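# Index the turntable one hole clockwise and reseat the plunger

## Task

Rotate the turntable forward by exactly one hole in the clockwise direction as viewed from above, make sure the plunger's pin has dropped all the way into the new hole, and finish with the fixture standing upright on the deck and neither gripper touching it.

## Robot and tools

Robot: two arms, left_arm and right_arm, each with six revolute joints and a two-finger parallel gripper driven by a single opening number. A wrist camera hangs off each gripper; its cable touching anything counts as that hand touching it, and forcing the cable is penalised.

Frames: the scene frame has its origin at table-top height halfway between the nominal arm bases, +z up, +x out over the table, and left_arm on the +y side (image left and right do not follow arm names). Calibrated bases: left_arm at (+0.025, +0.326, +0.031) m, quat_wxyz (+1.000, 0, 0, +0.003); right_arm at (-0.004, -0.268, +0.031) m, quat_wxyz (+1.000, 0, 0, -0.018). Each arm's end_effector_position, end_effector_quat_wxyz, velocities and wrist-camera poses are given in that arm's own base frame; fixed cameras and the table use the scene frame. Printed hand poses may be wrong by a few centimetres, more when stretched out. end_effector_position is the pinch point between the pads, about 1 cm inside the fingertips; fingers point along gripper +z and close along its y axis.

Row layout (used by every call that moves the arms): one flat list of 14 numbers covering both arms, even if only one moves. First left_arm: waist, shoulder, elbow, wrist roll, wrist yaw, wrist pitch, opening; then right_arm in the same order. The six joint numbers are absolute target angles in radians (same values that Joint positions prints), not offsets. Stated ranges: waist -2.618 to 3.054, shoulder 0.000 to 3.142, elbow 0.000 to 3.142, wrist roll -2.094 to 2.094, wrist yaw -1.571 to 1.571, wrist pitch -1.571 to 1.571. Actual ends may differ by up to 0.059 rad; a target more than 0.059 rad beyond a stated end and farther out than the last reading is rejected, and a target past the real end gets clipped there ('joint sent to its limit'). Opening is an absolute command from -1 (shut) to +1 (fully open, 0.094 m pad gap). To keep a gripper unchanged, repeat its current command; 0 means half-closed, not 'no change'.

Tools:
- execute_actions(actions, cameras): actions is a list of actions; each action is a table of up to 15 rows, one per 1/30 s step, a short table repeating its final row to fill 15 steps. An empty list returns state plus all camera images, scene number and task.
- move(target, speed, blend, opening_speed, grip_force, blocking, cameras): target is one 14-number row or a list of up to 15 rows, all joint-space absolute targets. All joints interpolate together, so grippers trace curves and nothing avoids obstacles or the other arm. speed: rad/s for the joint with the longest way to go, 0.01 to 12.57, default 0.5, one value or one per target. blend: rad, corner rounding per target (0 = stop at each). opening_speed: rate of change of the opening command per second, at least 0.2. grip_force: newtons per pad, 10 to 50, one value or one per arm; persists; lower values close slowly. blocking=false returns after about 0.5 s while the motion continues; a new move replaces it. Whole list must fit in 10 s.
- wait(seconds 0 to 10, cameras): lets time pass holding commands.
- stop(cameras): brakes a running move.
- zoom_image(camera, region): camera is cam_head_left, cam_head_right, cam_left_wrist or cam_right_wrist (all 896x504); region [x0, y0, x1, y1] in pixels, top-left origin, at most 504 by 504, from the latest image.
- read_manual(section): licence texts only.
- finished_scene(scene): ends the scene with its number; make no further calls in that reply.

Results: Joint positions and Joint velocities give each arm's joints in the row order, then pad gap (m, m/s). 'within noise' means at rest. Joint targets shows what the joints are currently driven toward; resend it to hold still. Tool commands shows gripper commands. grip_measured is the measured opening on the command scale (reads slightly wide when empty, narrower than the part under full squeeze). Joint torques are total drive output including gravity, with per-unit offset and noise; joints 1-3 wrap at ±28 N m. A move adds a 'move:' line: done, off_target (resting >0.035 rad from target), moving, held, fault, and limits=held if steps were withheld. 'joint command not followed' means the clearance check altered targets. Step readings list intermediate joint angles for execute_actions calls. MOTOR HOT warns of heating (75 °C); OVER-TEMPERATURE FAULT at 90 °C folds that arm away for good.

Motion limits: per step a joint's target stays within 0.339 rad (waist, shoulder, elbow) or 2.2 rad (wrist joints) of its reading, and targets placing the gripper over 200 mm from its current spot are scaled back. Tiny turns may not start.

Cautions: do not drop, fling or release moving parts; nothing may leave the table. Avoid fast contact, slams and hard pushes against the fixture or table; a target far past contact presses hard. Keep the arms apart, never close one gripper on the other's fingers. Avoid long stretched holds or pushing at unreachable poses (heat). Any arm stop costs. Release by commanding an opening clearly above grip_measured, then back away so neither hand touches the fixture, and confirm the pin is seated and the fixture upright before finishing.

Each tool is called after ">>>" as name([rows], argument=value, ...), one row to a line, values as JSON.

## Session

>>> execute_actions(actions=[])

Scene clock: 0.00 s.
left_arm: end_effector_position=(+0.3717, +0.0212, +0.1447) grip_measured=+1.000 end_effector_quat_wxyz=(+0.691, -0.046, +0.720, +0.036) | right_arm: end_effector_position=(+0.3662, -0.0549, +0.1339) grip_measured=+1.000 end_effector_quat_wxyz=(+0.671, +0.135, +0.726, -0.062)
Joint names: [waist, shoulder, elbow, wrist roll, wrist yaw, wrist pitch]
Joint positions: left_arm=[-0.002 1.545 0.182 -0.017 -0.116 1.321 0.094] | right_arm=[-0.036 1.532 0.189 0.115 0.24 1.248 0.094]
Joint velocities: within noise
Joint torques (N m): no reading
Heat: left arm: 30 °C; right arm: 31 °C.
Joint targets: left_arm=[-0.002 1.540 0.186 -0.017 -0.116 1.320] | right_arm=[-0.036 1.528 0.193 0.114 0.240 1.243]
Tool commands: left_gripper/opening=+1.0 right_gripper/opening=+1.0

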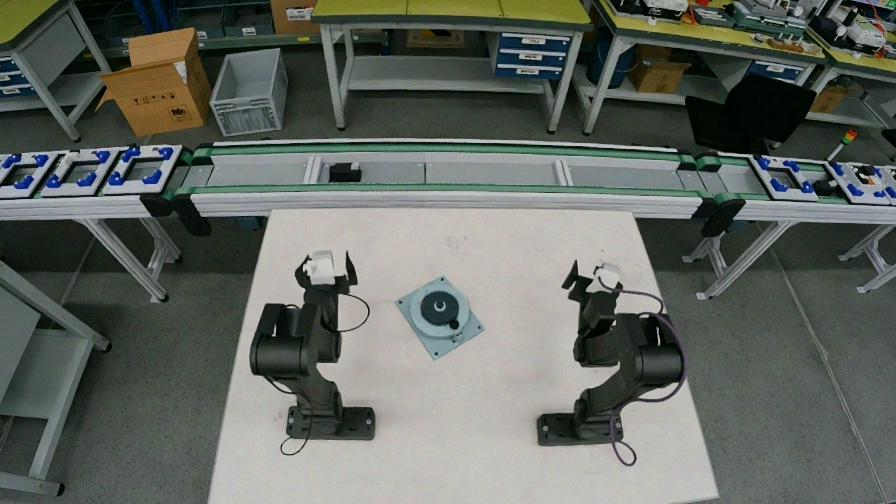

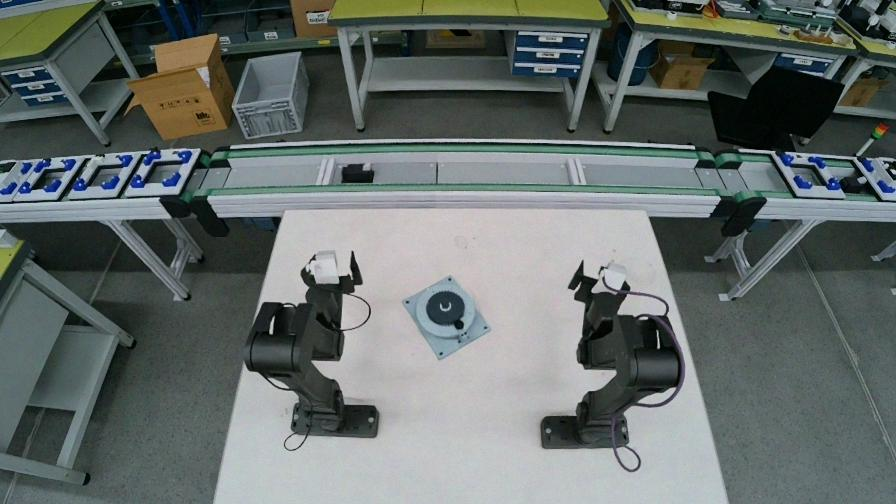

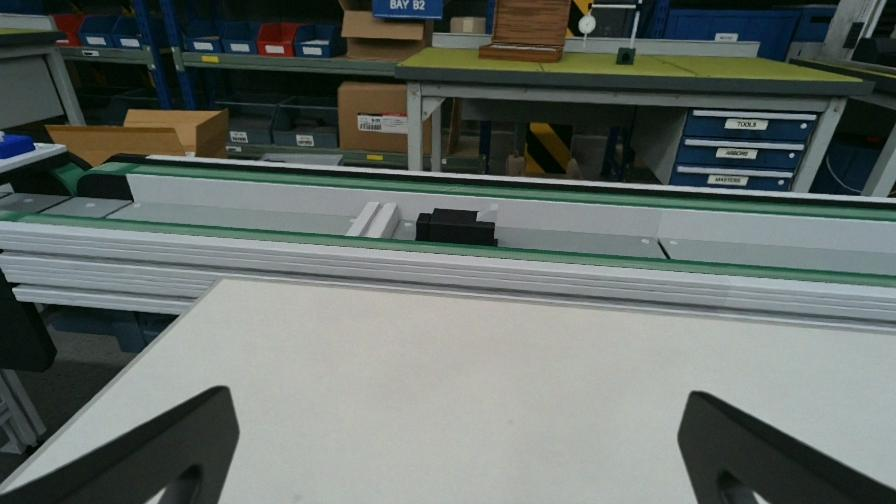

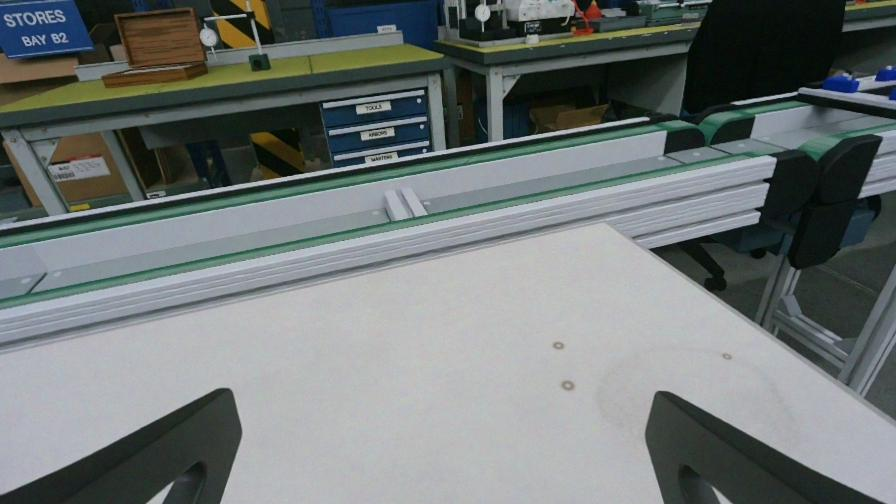

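>>> zoom_image(camera="cam_head_left", region=[380, 265, 500, 365])

>>> zoom_image(camera="cam_head_right", region=[386, 265, 506, 365])

Scaled by 4.200 from the camera's 896x504 image, which has a finer 1280x720 frame.

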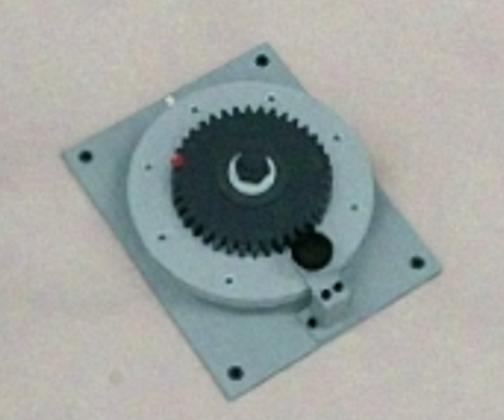

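Scaled by 4.200 from the camera's 896x504 image, which has a finer 1280x720 frame.

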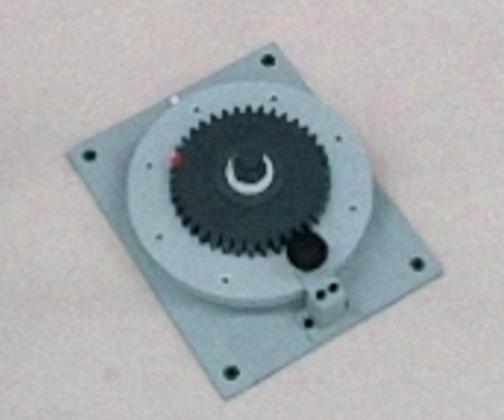

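>>> move(target=[-0.7,1.562,1.558,0,0,-1.296,1,-0.036,1.528,0.193,0.114,0.24,1.243,1], speed=1.0, cameras=["all"])

Scene clock: 44.67 s.
left_arm: end_effector_position=(+0.2526, -0.2085, +0.1975) grip_measured=+1.000 end_effector_quat_wxyz=(+0.130, +0.333, +0.933, -0.045) | right_arm: end_effector_position=(+0.3662, -0.0549, +0.1339) grip_measured=+1.000 end_effector_quat_wxyz=(+0.671, +0.135, +0.726, -0.062)
Joint names: [waist, shoulder, elbow, wrist roll, wrist yaw, wrist pitch]
Joint positions: left_arm=[-0.696 1.546 1.531 -0.01 -0.006 -1.28 0.094] | right_arm=[-0.036 1.532 0.189 0.115 0.24 1.248 0.094]
Joint torques (N m): left_arm=[-0.35 -5.01 7.31 0.13 0.06 0.78] | right_arm=[-0.12 -4.52 6.2 0.01 0 1.7]
Heat: left arm: 32 °C; right arm: 33 °C.
Joint targets: left_arm=[-0.700 1.562 1.558 0.000 0.000 -1.296] | right_arm=[-0.036 1.528 0.193 0.114 0.240 1.243]
move: done

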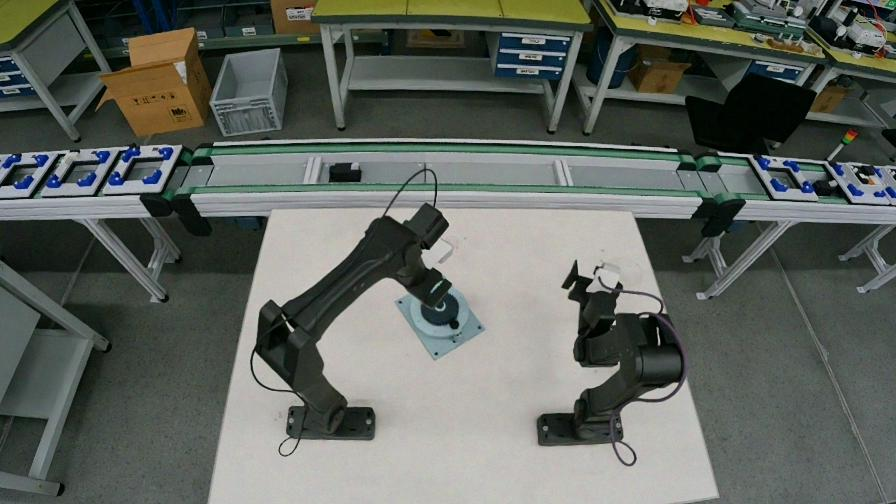

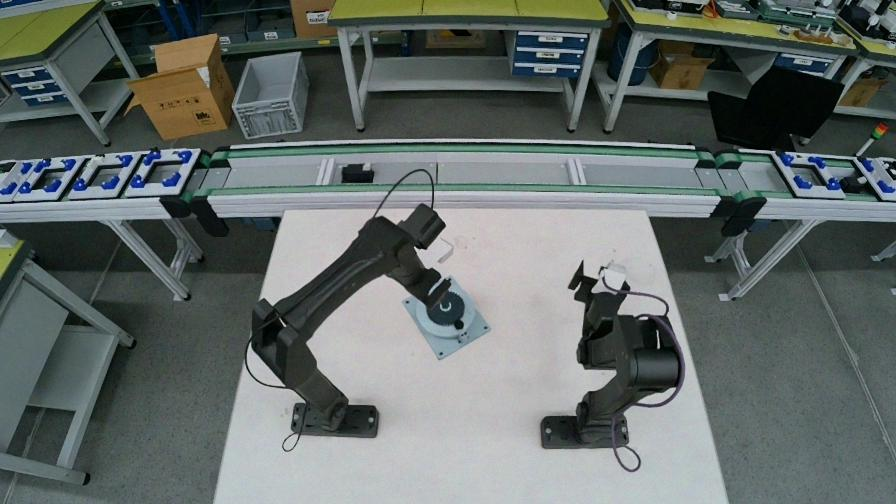

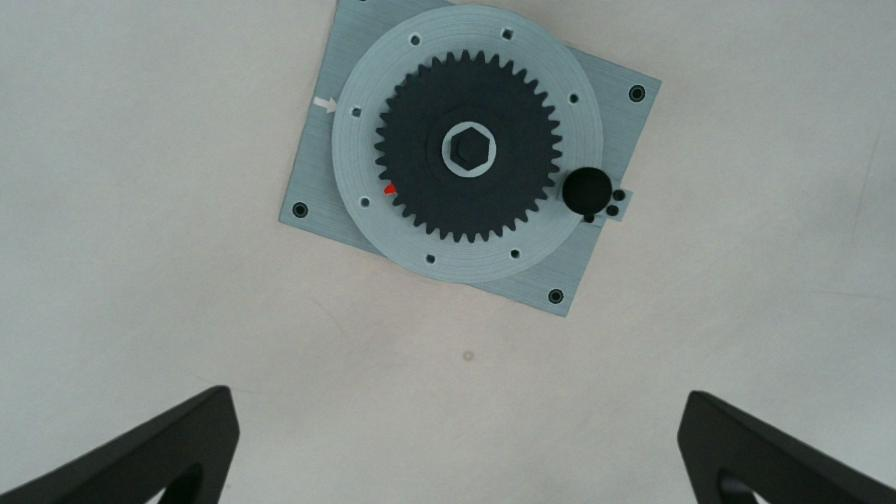

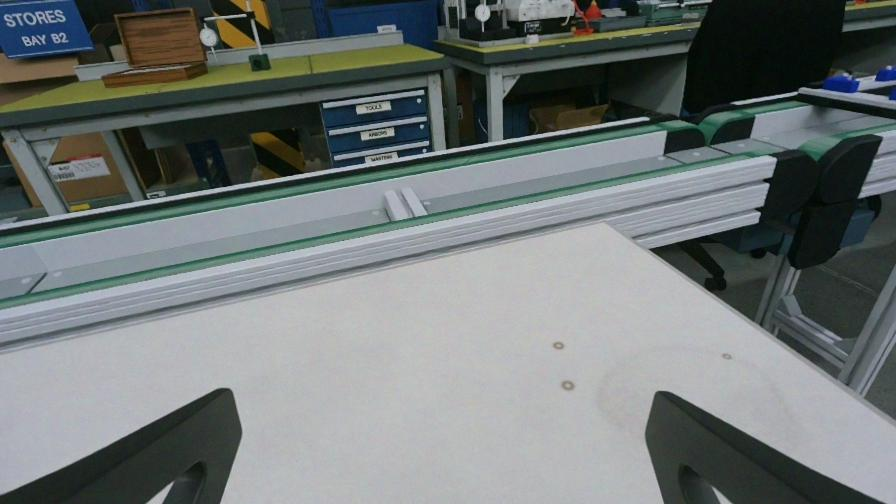

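>>> move(target=[-0.7,1.562,1.558,0,0,-1.296,1,0.81,0.76,0.596,0,0,-0.336,1], speed=1.0, cameras=["cam_right_wrist"])

>>> zoom_image(camera="cam_right_wrist", region=[250, 0, 700, 252])

Scene clock: 84.73 s.
left_arm: end_effector_position=(+0.2525, -0.2085, +0.1975) grip_measured=+1.000 end_effector_quat_wxyz=(+0.130, +0.333, +0.933, -0.045) | right_arm: end_effector_position=(+0.2092, +0.2146, +0.1889) grip_measured=+1.000 end_effector_quat_wxyz=(+0.463, -0.331, +0.799, +0.193)
Joint names: [waist, shoulder, elbow, wrist roll, wrist yaw, wrist pitch]
Joint positions: left_arm=[-0.696 1.546 1.531 -0.01 -0.006 -1.28 0.094] | right_arm=[0.802 0.768 0.573 0.01 0.012 -0.324 0.094]
Joint torques (N m): left_arm=[-0.32 -5.01 7.31 0.14 0.05 0.77] | right_arm=[0.69 -1.33 11.49 -0.08 -0.14 1.56]
Heat: left arm: 32 °C; right arm: 34 °C.
Joint targets: left_arm=[-0.700 1.562 1.558 0.000 0.000 -1.296] | right_arm=[0.810 0.760 0.596 0.000 0.000 -0.336]
move: done
Images, in order (width x height): cam_right_wrist 896x504.

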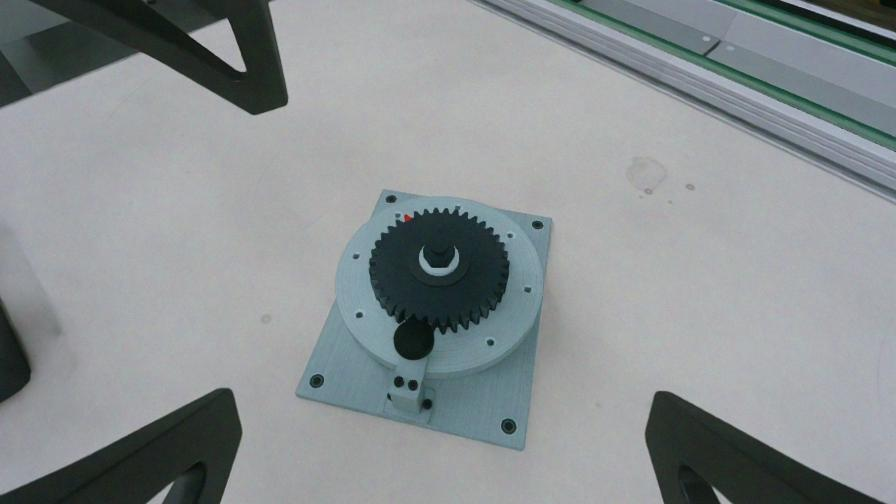

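Scaled by 1.120 from the camera's 896x504 image, which has a finer 1280x720 frame.

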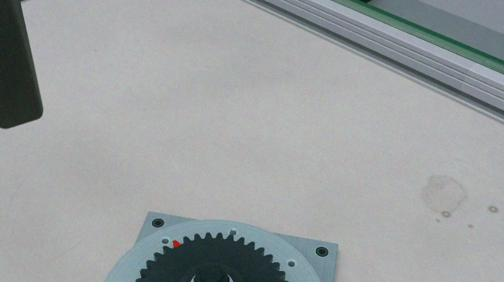

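>>> zoom_image(camera="cam_right_wrist", region=[290, 180, 590, 460])

Scaled by 1.680 from the camera's 896x504 image, which has a finer 1280x720 frame.

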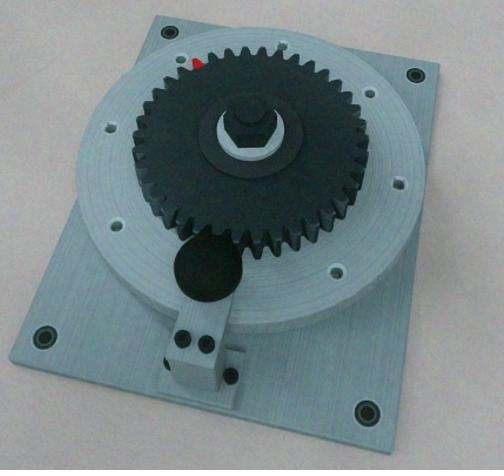

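>>> move(target=[-0.7,1.562,1.558,0,0,-1.296,1,0.853,1.478,0.93,0,0,-0.434,0], speed=0.8, cameras=["all"])

>>> zoom_image(camera="cam_left_wrist", region=[400, 80, 650, 230])

>>> zoom_image(camera="cam_right_wrist", region=[230, 150, 690, 504])

Scene clock: 133.13 s.
left_arm: end_effector_position=(+0.2525, -0.2085, +0.1975) grip_measured=+1.000 end_effector_quat_wxyz=(+0.130, +0.333, +0.933, -0.045) | right_arm: end_effector_position=(+0.2463, +0.2761, +0.0905) grip_measured=+0.002 end_effector_quat_wxyz=(+0.262, -0.387, +0.877, +0.114)
Joint names: [waist, shoulder, elbow, wrist roll, wrist yaw, wrist pitch]
Joint positions: left_arm=[-0.696 1.546 1.531 -0.01 -0.006 -1.28 0.094] | right_arm=[0.845 1.472 0.905 0.009 0.011 -0.424 0.047]
Joint torques (N m): left_arm=[-0.34 -5 7.31 0.13 0.04 0.77] | right_arm=[0.68 -5.5 10.84 -0.07 -0.11 1.08]
Heat: left arm: 33 °C; right arm: 35 °C.
Joint targets: left_arm=[-0.700 1.562 1.558 0.000 0.000 -1.296] | right_arm=[0.853 1.478 0.930 0.000 0.000 -0.434]
move: done

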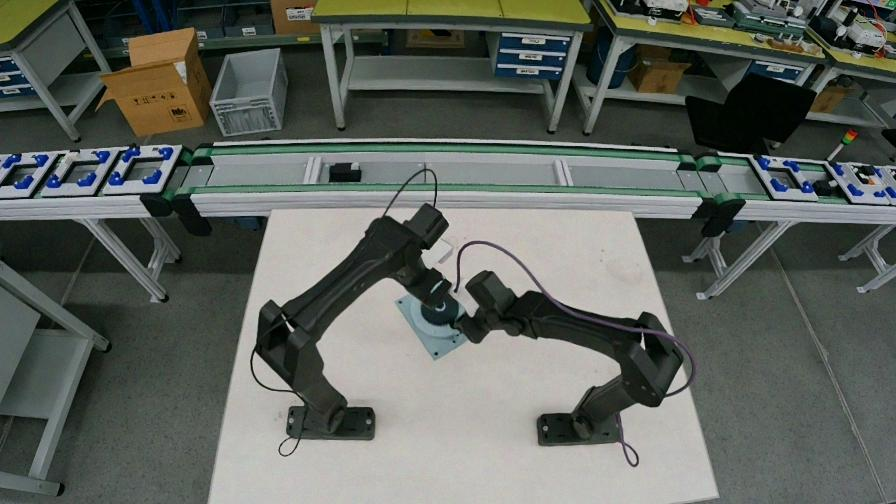

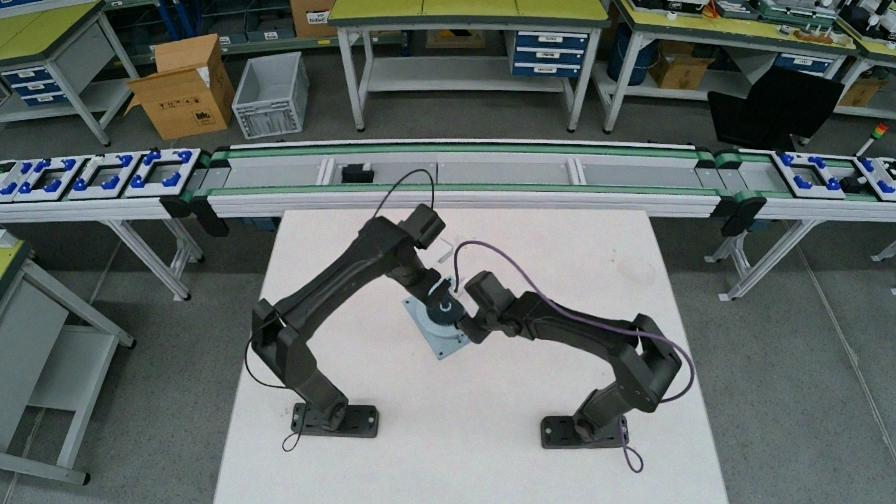

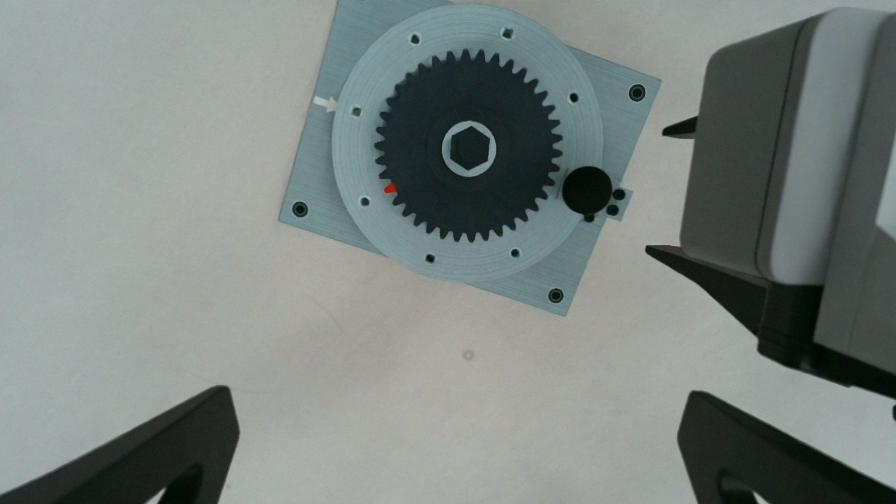

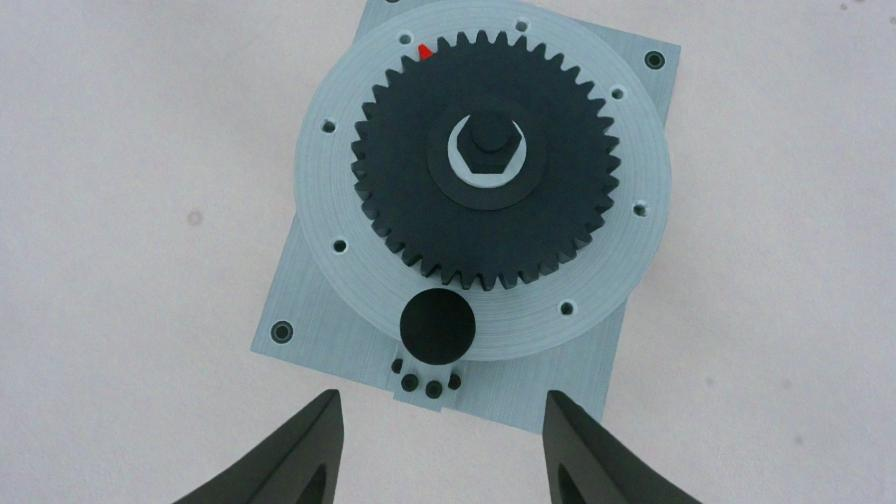

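Scaled by 2.016 from the camera's 896x504 image, which has a finer 1280x720 frame.

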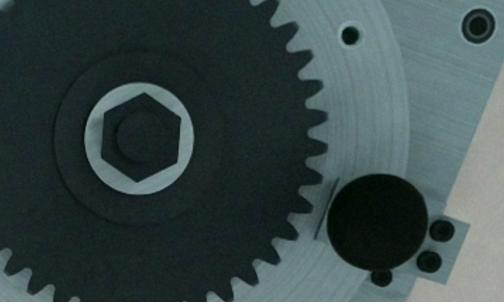

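Scaled by 1.096 from the camera's 896x504 image, which has a finer 1280x720 frame.

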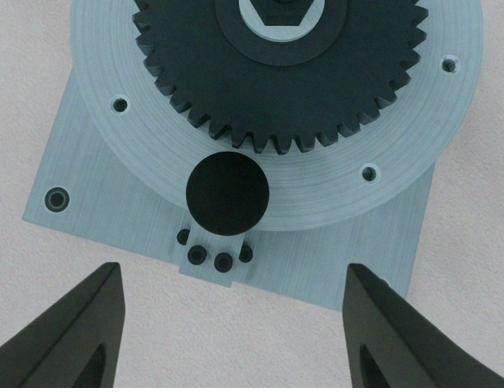

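>>> move(target=[-0.7,1.562,1.558,0,0,-1.296,1,0.861,1.674,0.852,0,0,-0.169,0], speed=0.3, cameras=["cam_left_wrist","cam_right_wrist"])

Scene clock: 160.20 s.
left_arm: end_effector_position=(+0.2525, -0.2085, +0.1975) grip_measured=+1.000 end_effector_quat_wxyz=(+0.130, +0.333, +0.933, -0.045) | right_arm: end_effector_position=(+0.2620, +0.2965, +0.0380) grip_measured=+0.002 end_effector_quat_wxyz=(+0.264, -0.389, +0.875, +0.115)
Joint names: [waist, shoulder, elbow, wrist roll, wrist yaw, wrist pitch]
Joint positions: left_arm=[-0.696 1.546 1.531 -0.01 -0.006 -1.28 0.094] | right_arm=[0.85 1.662 0.859 0.009 0.011 -0.183 0.047]
Joint torques (N m): left_arm=[-0.34 -4.97 7.34 0.14 0.06 0.77] | right_arm=[1.02 -6.2 7.09 -0.08 -0.12 1.3]
Heat: left arm: 33 °C; right arm: 34 °C.
Joint targets: left_arm=[-0.700 1.562 1.558 0.000 0.000 -1.296] | right_arm=[0.861 1.674 0.852 0.000 0.000 -0.169]
move: done
Images, in order (width x height): cam_left_wrist 896x504, cam_right_wrist 896x504.

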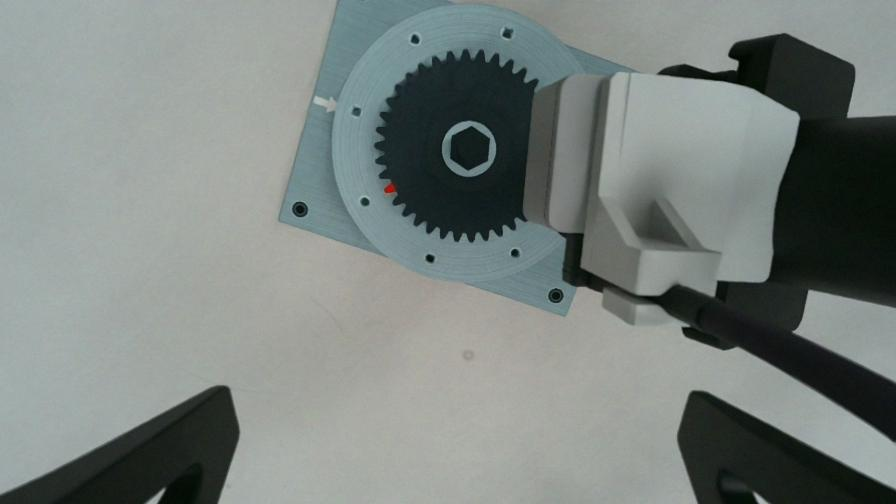

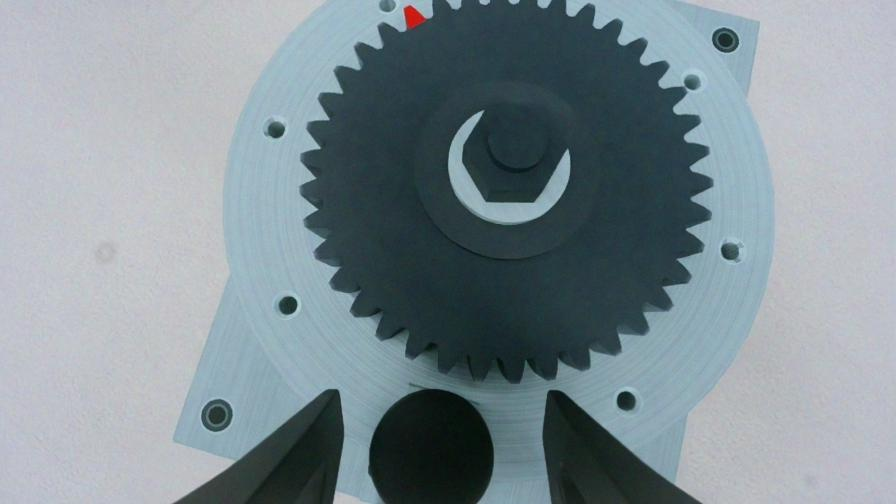

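>>> move(target=[-0.7,1.562,1.558,0,0,-1.296,1,0.869,1.672,0.815,0,0,-0.145,0], speed=0.2, cameras=["cam_right_wrist"])

Scene clock: 170.70 s.
left_arm: end_effector_position=(+0.2524, -0.2084, +0.1975) grip_measured=+1.000 end_effector_quat_wxyz=(+0.130, +0.333, +0.933, -0.045) | right_arm: end_effector_position=(+0.2539, +0.2938, +0.0290) grip_measured=+0.002 end_effector_quat_wxyz=(+0.259, -0.395, +0.874, +0.114)
Joint names: [waist, shoulder, elbow, wrist roll, wrist yaw, wrist pitch]
Joint positions: left_arm=[-0.696 1.546 1.531 -0.01 -0.006 -1.28 0.094] | right_arm=[0.861 1.662 0.824 0.009 0.011 -0.16 0.047]
Joint torques (N m): left_arm=[-0.32 -5.03 7.35 0.13 0.05 0.78] | right_arm=[0.76 -6.2 6.76 -0.07 -0.13 1.27]
Heat: left arm: 33 °C; right arm: 33 °C.
Joint targets: left_arm=[-0.700 1.562 1.558 0.000 0.000 -1.296] | right_arm=[0.869 1.672 0.815 0.000 0.000 -0.145]
move: done
Images, in order (width x height): cam_right_wrist 896x504.

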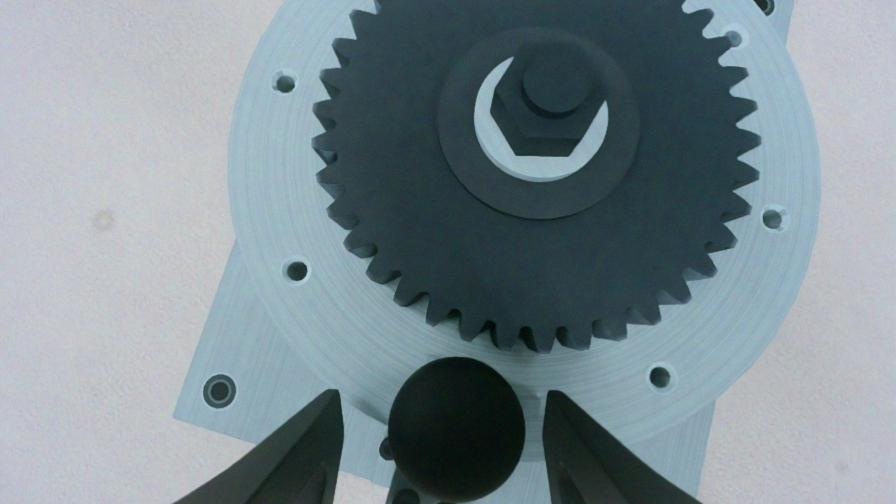

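>>> move([
  [-0.7,1.562,1.558,0,0,-1.296,1,0.863,1.672,0.815,0,0,-0.145,0],
  [-0.7,1.562,1.558,0,0,-1.296,1,0.863,1.672,0.815,0,0,-0.145,-0.7],
], speed=0.2, opening_speed=0.4, cameras=["cam_right_wrist"])

Scene clock: 187.63 s.
left_arm: end_effector_position=(+0.2524, -0.2084, +0.1975) grip_measured=+1.000 end_effector_quat_wxyz=(+0.130, +0.333, +0.933, -0.045) | right_arm: end_effector_position=(+0.2551, +0.2930, +0.0291) grip_measured=-0.475 end_effector_quat_wxyz=(+0.261, -0.394, +0.875, +0.111)
Joint names: [waist, shoulder, elbow, wrist roll, wrist yaw, wrist pitch]
Joint positions: left_arm=[-0.696 1.546 1.531 -0.01 -0.006 -1.28 0.094] | right_arm=[0.861 1.662 0.824 0.009 0.019 -0.159 0.025]
Joint torques (N m): left_arm=[-0.31 -5 7.3 0.12 0.06 0.76] | right_arm=[0.17 -6.26 6.79 -0.08 -0.2 1.28]
Heat: left arm: 33 °C; right arm: 33 °C.
Joint targets: left_arm=[-0.700 1.562 1.558 0.000 0.000 -1.296] | right_arm=[0.863 1.672 0.815 0.000 0.000 -0.145]
move: done
Images, in order (width x height): cam_right_wrist 896x504.

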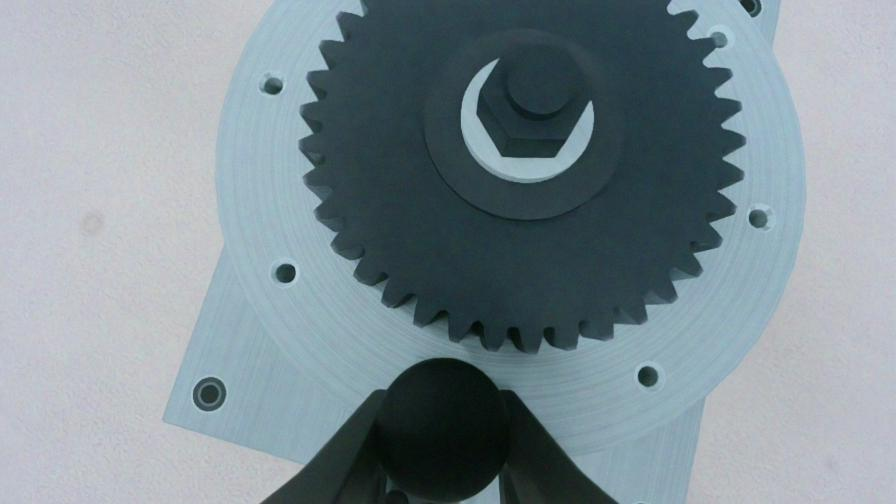

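>>> move([
  [-0.7,1.562,1.558,0,0,-1.296,1,0.861,1.662,0.824,0,0,-0.159,0],
  [-0.7,1.562,1.558,0,0,-1.296,1,0.861,1.478,0.93,0,0,-0.434,0],
  [-0.7,1.562,1.558,0,0,-1.296,1,0.863,1.448,0.23,0,0,0.72,0],
], speed=0.5, cameras=["all"])

Scene clock: 241.93 s.
left_arm: end_effector_position=(+0.2517, -0.2077, +0.1972) grip_measured=+1.000 end_effector_quat_wxyz=(+0.128, +0.334, +0.933, -0.044) | right_arm: end_effector_position=(+0.2273, +0.2627, +0.0432) grip_measured=-0.002 end_effector_quat_wxyz=(+0.453, -0.356, +0.791, +0.205)
Joint names: [waist, shoulder, elbow, wrist roll, wrist yaw, wrist pitch]
Joint positions: left_arm=[-0.696 1.546 1.531 -0.009 -0.006 -1.284 0.094] | right_arm=[0.861 1.47 0.236 0.007 0.011 0.704 0.047]
Joint torques (N m): left_arm=[-0.31 -5.01 7.32 0.11 0.05 0.82] | right_arm=[0.18 -5.86 5.63 -0.07 -0.13 1.79]
Heat: left arm: 34 °C; right arm: 33 °C.
Joint targets: left_arm=[-0.700 1.562 1.558 0.000 0.000 -1.296] | right_arm=[0.863 1.448 0.230 0.000 0.000 0.720]
move: done

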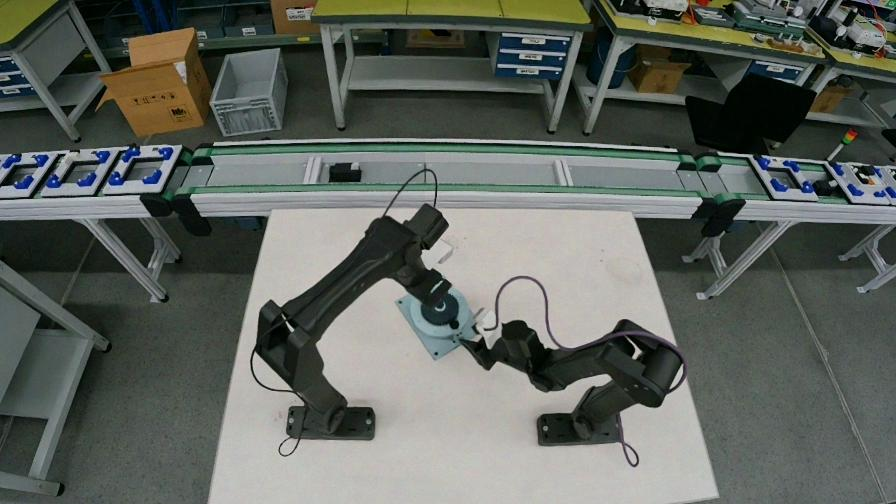

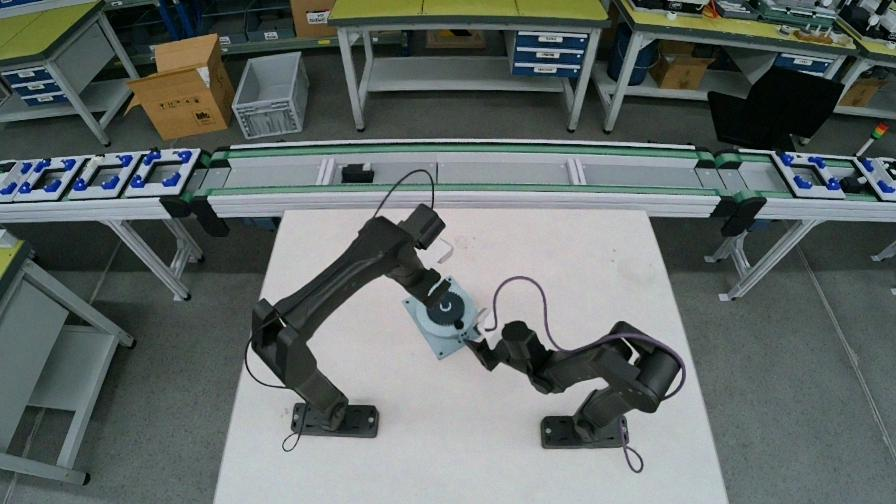

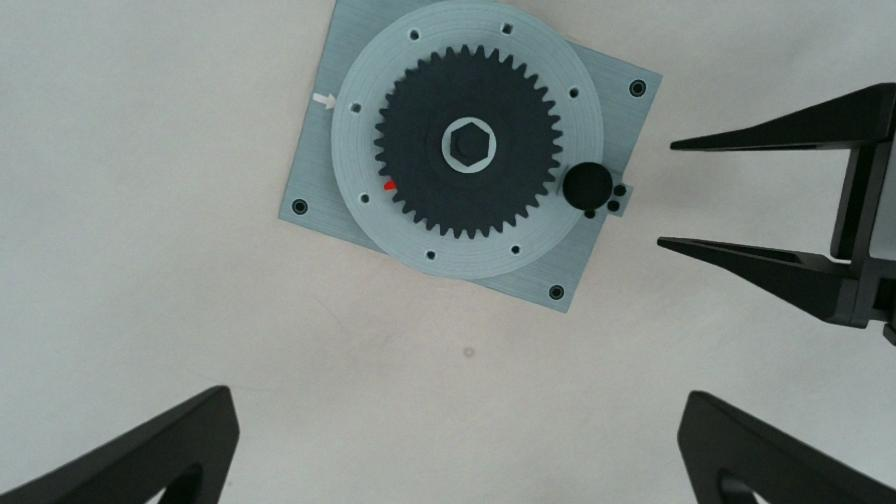

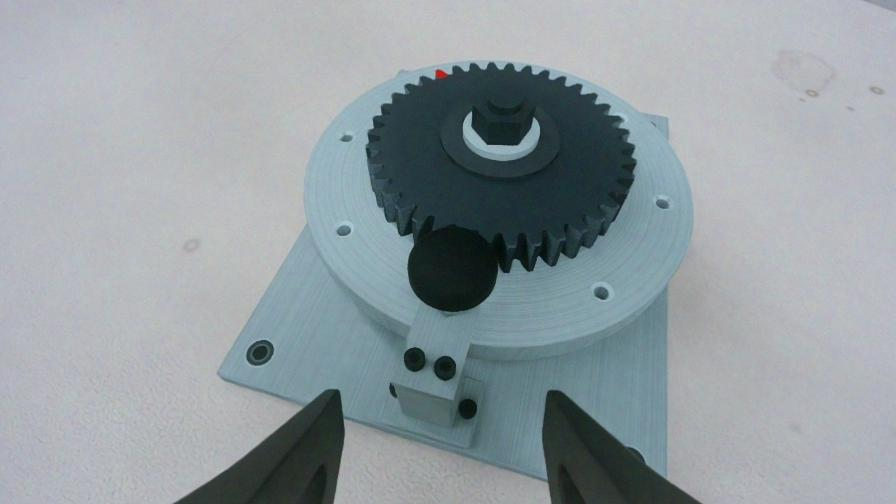

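>>> move(target=[-0.7,1.562,1.558,0,0,-1.296,1,0.861,1.758,0.359,0,0,0.905,0], speed=0.2, cameras=["cam_right_wrist","cam_left_wrist"])

Scene clock: 254.13 s.
left_arm: end_effector_position=(+0.2517, -0.2077, +0.1972) grip_measured=+1.000 end_effector_quat_wxyz=(+0.128, +0.334, +0.933, -0.044) | right_arm: end_effector_position=(+0.2519, +0.2917, +0.0260) grip_measured=-0.002 end_effector_quat_wxyz=(+0.462, -0.355, +0.786, +0.209)
Joint names: [waist, shoulder, elbow, wrist roll, wrist yaw, wrist pitch]
Joint positions: left_arm=[-0.696 1.546 1.531 -0.009 -0.006 -1.284 0.094] | right_arm=[0.861 1.742 0.344 0.007 0.01 0.891 0.047]
Joint torques (N m): left_arm=[-0.34 -4.98 7.32 0.12 0.05 0.82] | right_arm=[-0.02 -4.64 6.72 -0.06 -0.12 1.79]
Heat: left arm: 34 °C; right arm: 34 °C.
Joint targets: left_arm=[-0.700 1.562 1.558 0.000 0.000 -1.296] | right_arm=[0.861 1.758 0.359 0.000 0.000 0.905]
move: done
Images, in order (width x height): cam_left_wrist 896x504, cam_right_wrist 896x504.

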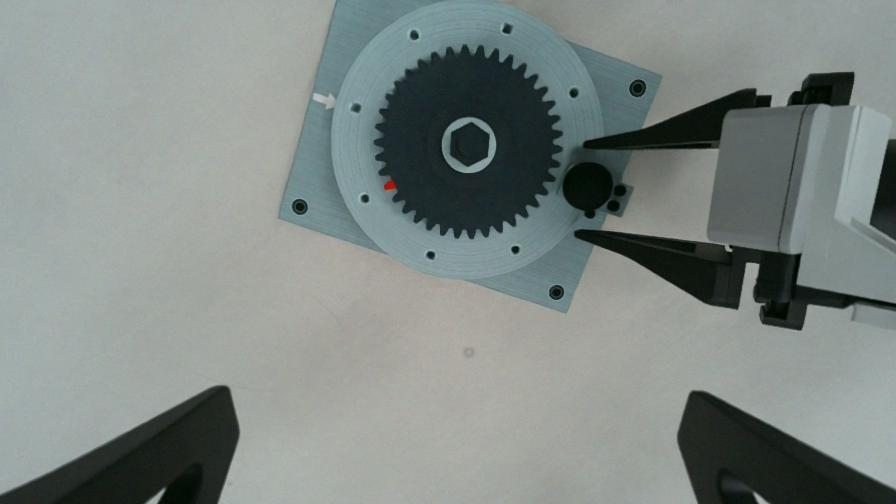

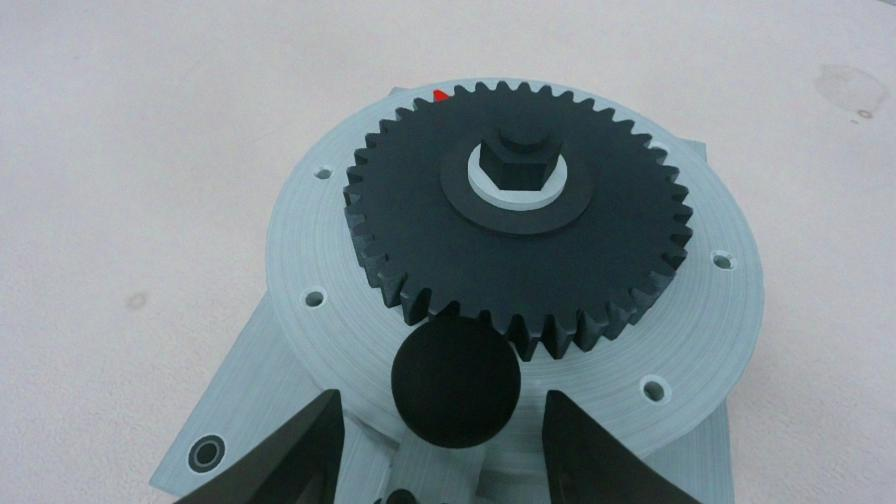

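>>> move([
  [-0.7,1.562,1.558,0,0,-1.296,1,0.857,1.772,0.385,0,0,0.9,0],
  [-0.7,1.562,1.558,0,0,-1.296,1,0.857,1.772,0.385,0,0,0.9,-0.75],
], speed=0.2, opening_speed=0.4, cameras=["cam_right_wrist","cam_left_wrist"])

Scene clock: 265.43 s.
left_arm: end_effector_position=(+0.2517, -0.2077, +0.1972) grip_measured=+1.000 end_effector_quat_wxyz=(+0.128, +0.334, +0.933, -0.044) | right_arm: end_effector_position=(+0.2581, +0.2964, +0.0292) grip_measured=-0.474 end_effector_quat_wxyz=(+0.467, -0.350, +0.784, +0.210)
Joint names: [waist, shoulder, elbow, wrist roll, wrist yaw, wrist pitch]
Joint positions: left_arm=[-0.696 1.546 1.531 -0.009 -0.006 -1.284 0.094] | right_arm=[0.858 1.756 0.369 0.011 0.014 0.892 0.025]
Joint torques (N m): left_arm=[-0.31 -5 7.28 0.11 0.05 0.82] | right_arm=[-0.2 -4.81 6.91 -0.09 -0.16 1.75]
Heat: left arm: 34 °C; right arm: 35 °C.
Joint targets: left_arm=[-0.700 1.562 1.558 0.000 0.000 -1.296] | right_arm=[0.857 1.772 0.385 0.000 0.000 0.900]
move: done
Images, in order (width x height): cam_left_wrist 896x504, cam_right_wrist 896x504.

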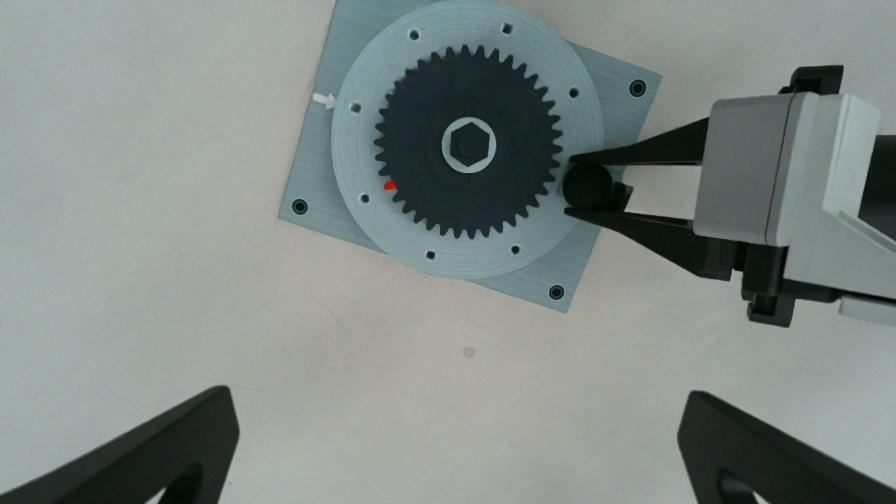

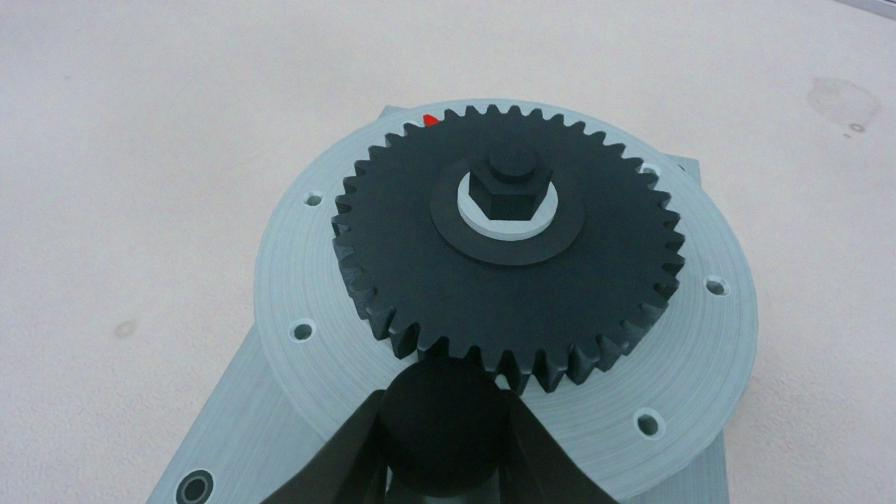

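>>> move(target=[-0.725,2.068,1.831,-1.083,0,-1.336,0,0.857,1.772,0.385,0,0,0.9,-0.75], speed=0.6, cameras=["all"])

Scene clock: 284.83 s.
left_arm: end_effector_position=(+0.2988, -0.2591, +0.1003) grip_measured=+0.002 end_effector_quat_wxyz=(+0.003, -0.176, +0.984, -0.002) | right_arm: end_effector_position=(+0.2581, +0.2964, +0.0292) grip_measured=-0.474 end_effector_quat_wxyz=(+0.467, -0.350, +0.784, +0.210)
Joint names: [waist, shoulder, elbow, wrist roll, wrist yaw, wrist pitch]
Joint positions: left_arm=[-0.718 2.051 1.803 -1.071 -0.002 -1.317 0.047] | right_arm=[0.858 1.756 0.369 0.011 0.014 0.892 0.025]
Joint torques (N m): left_arm=[-0.66 -9.57 7.1 -0.11 0.01 0.2] | right_arm=[-0.2 -4.77 6.91 -0.09 -0.16 1.74]
Heat: left arm: 34 °C; right arm: 36 °C.
Joint targets: left_arm=[-0.725 2.068 1.831 -1.083 0.000 -1.336] | right_arm=[0.857 1.772 0.385 0.000 0.000 0.900]
move: done

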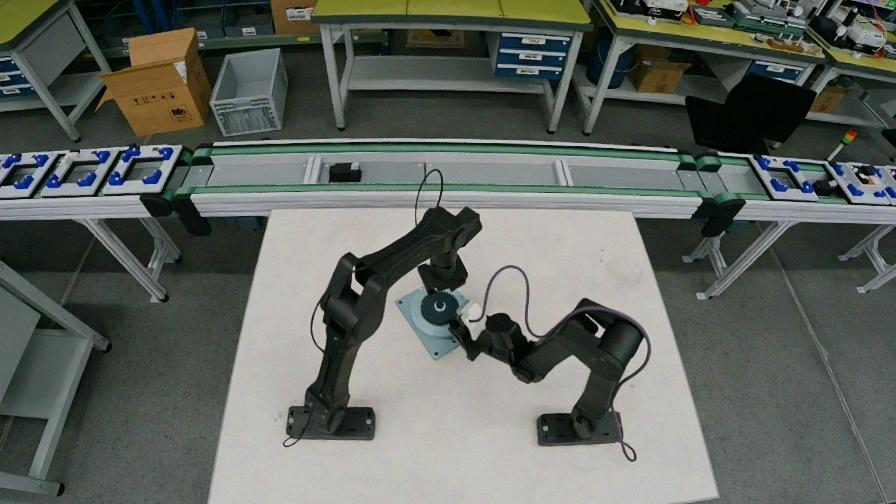

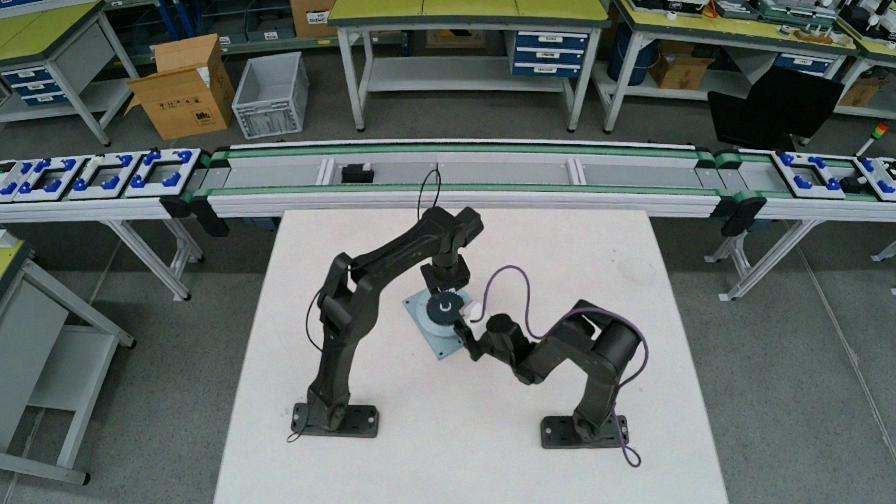

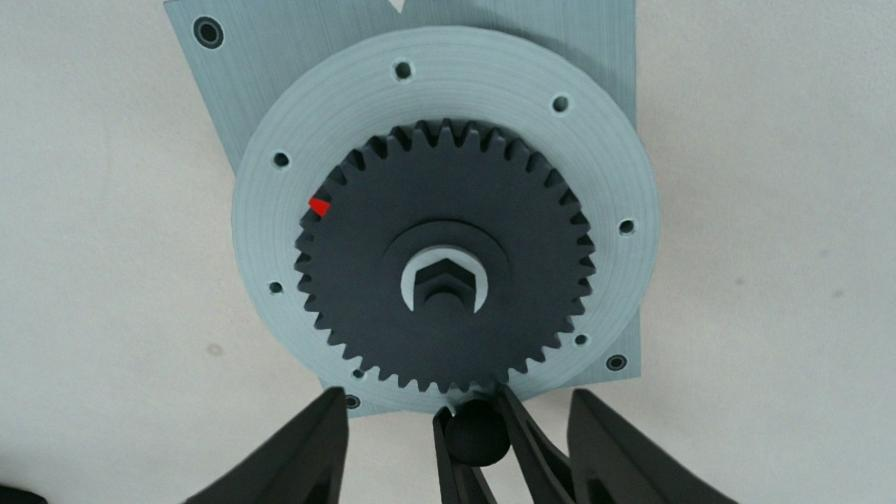

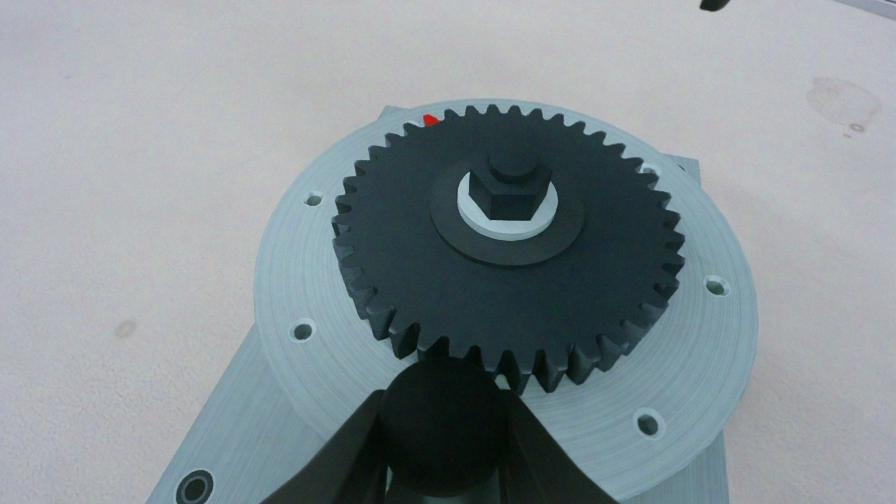

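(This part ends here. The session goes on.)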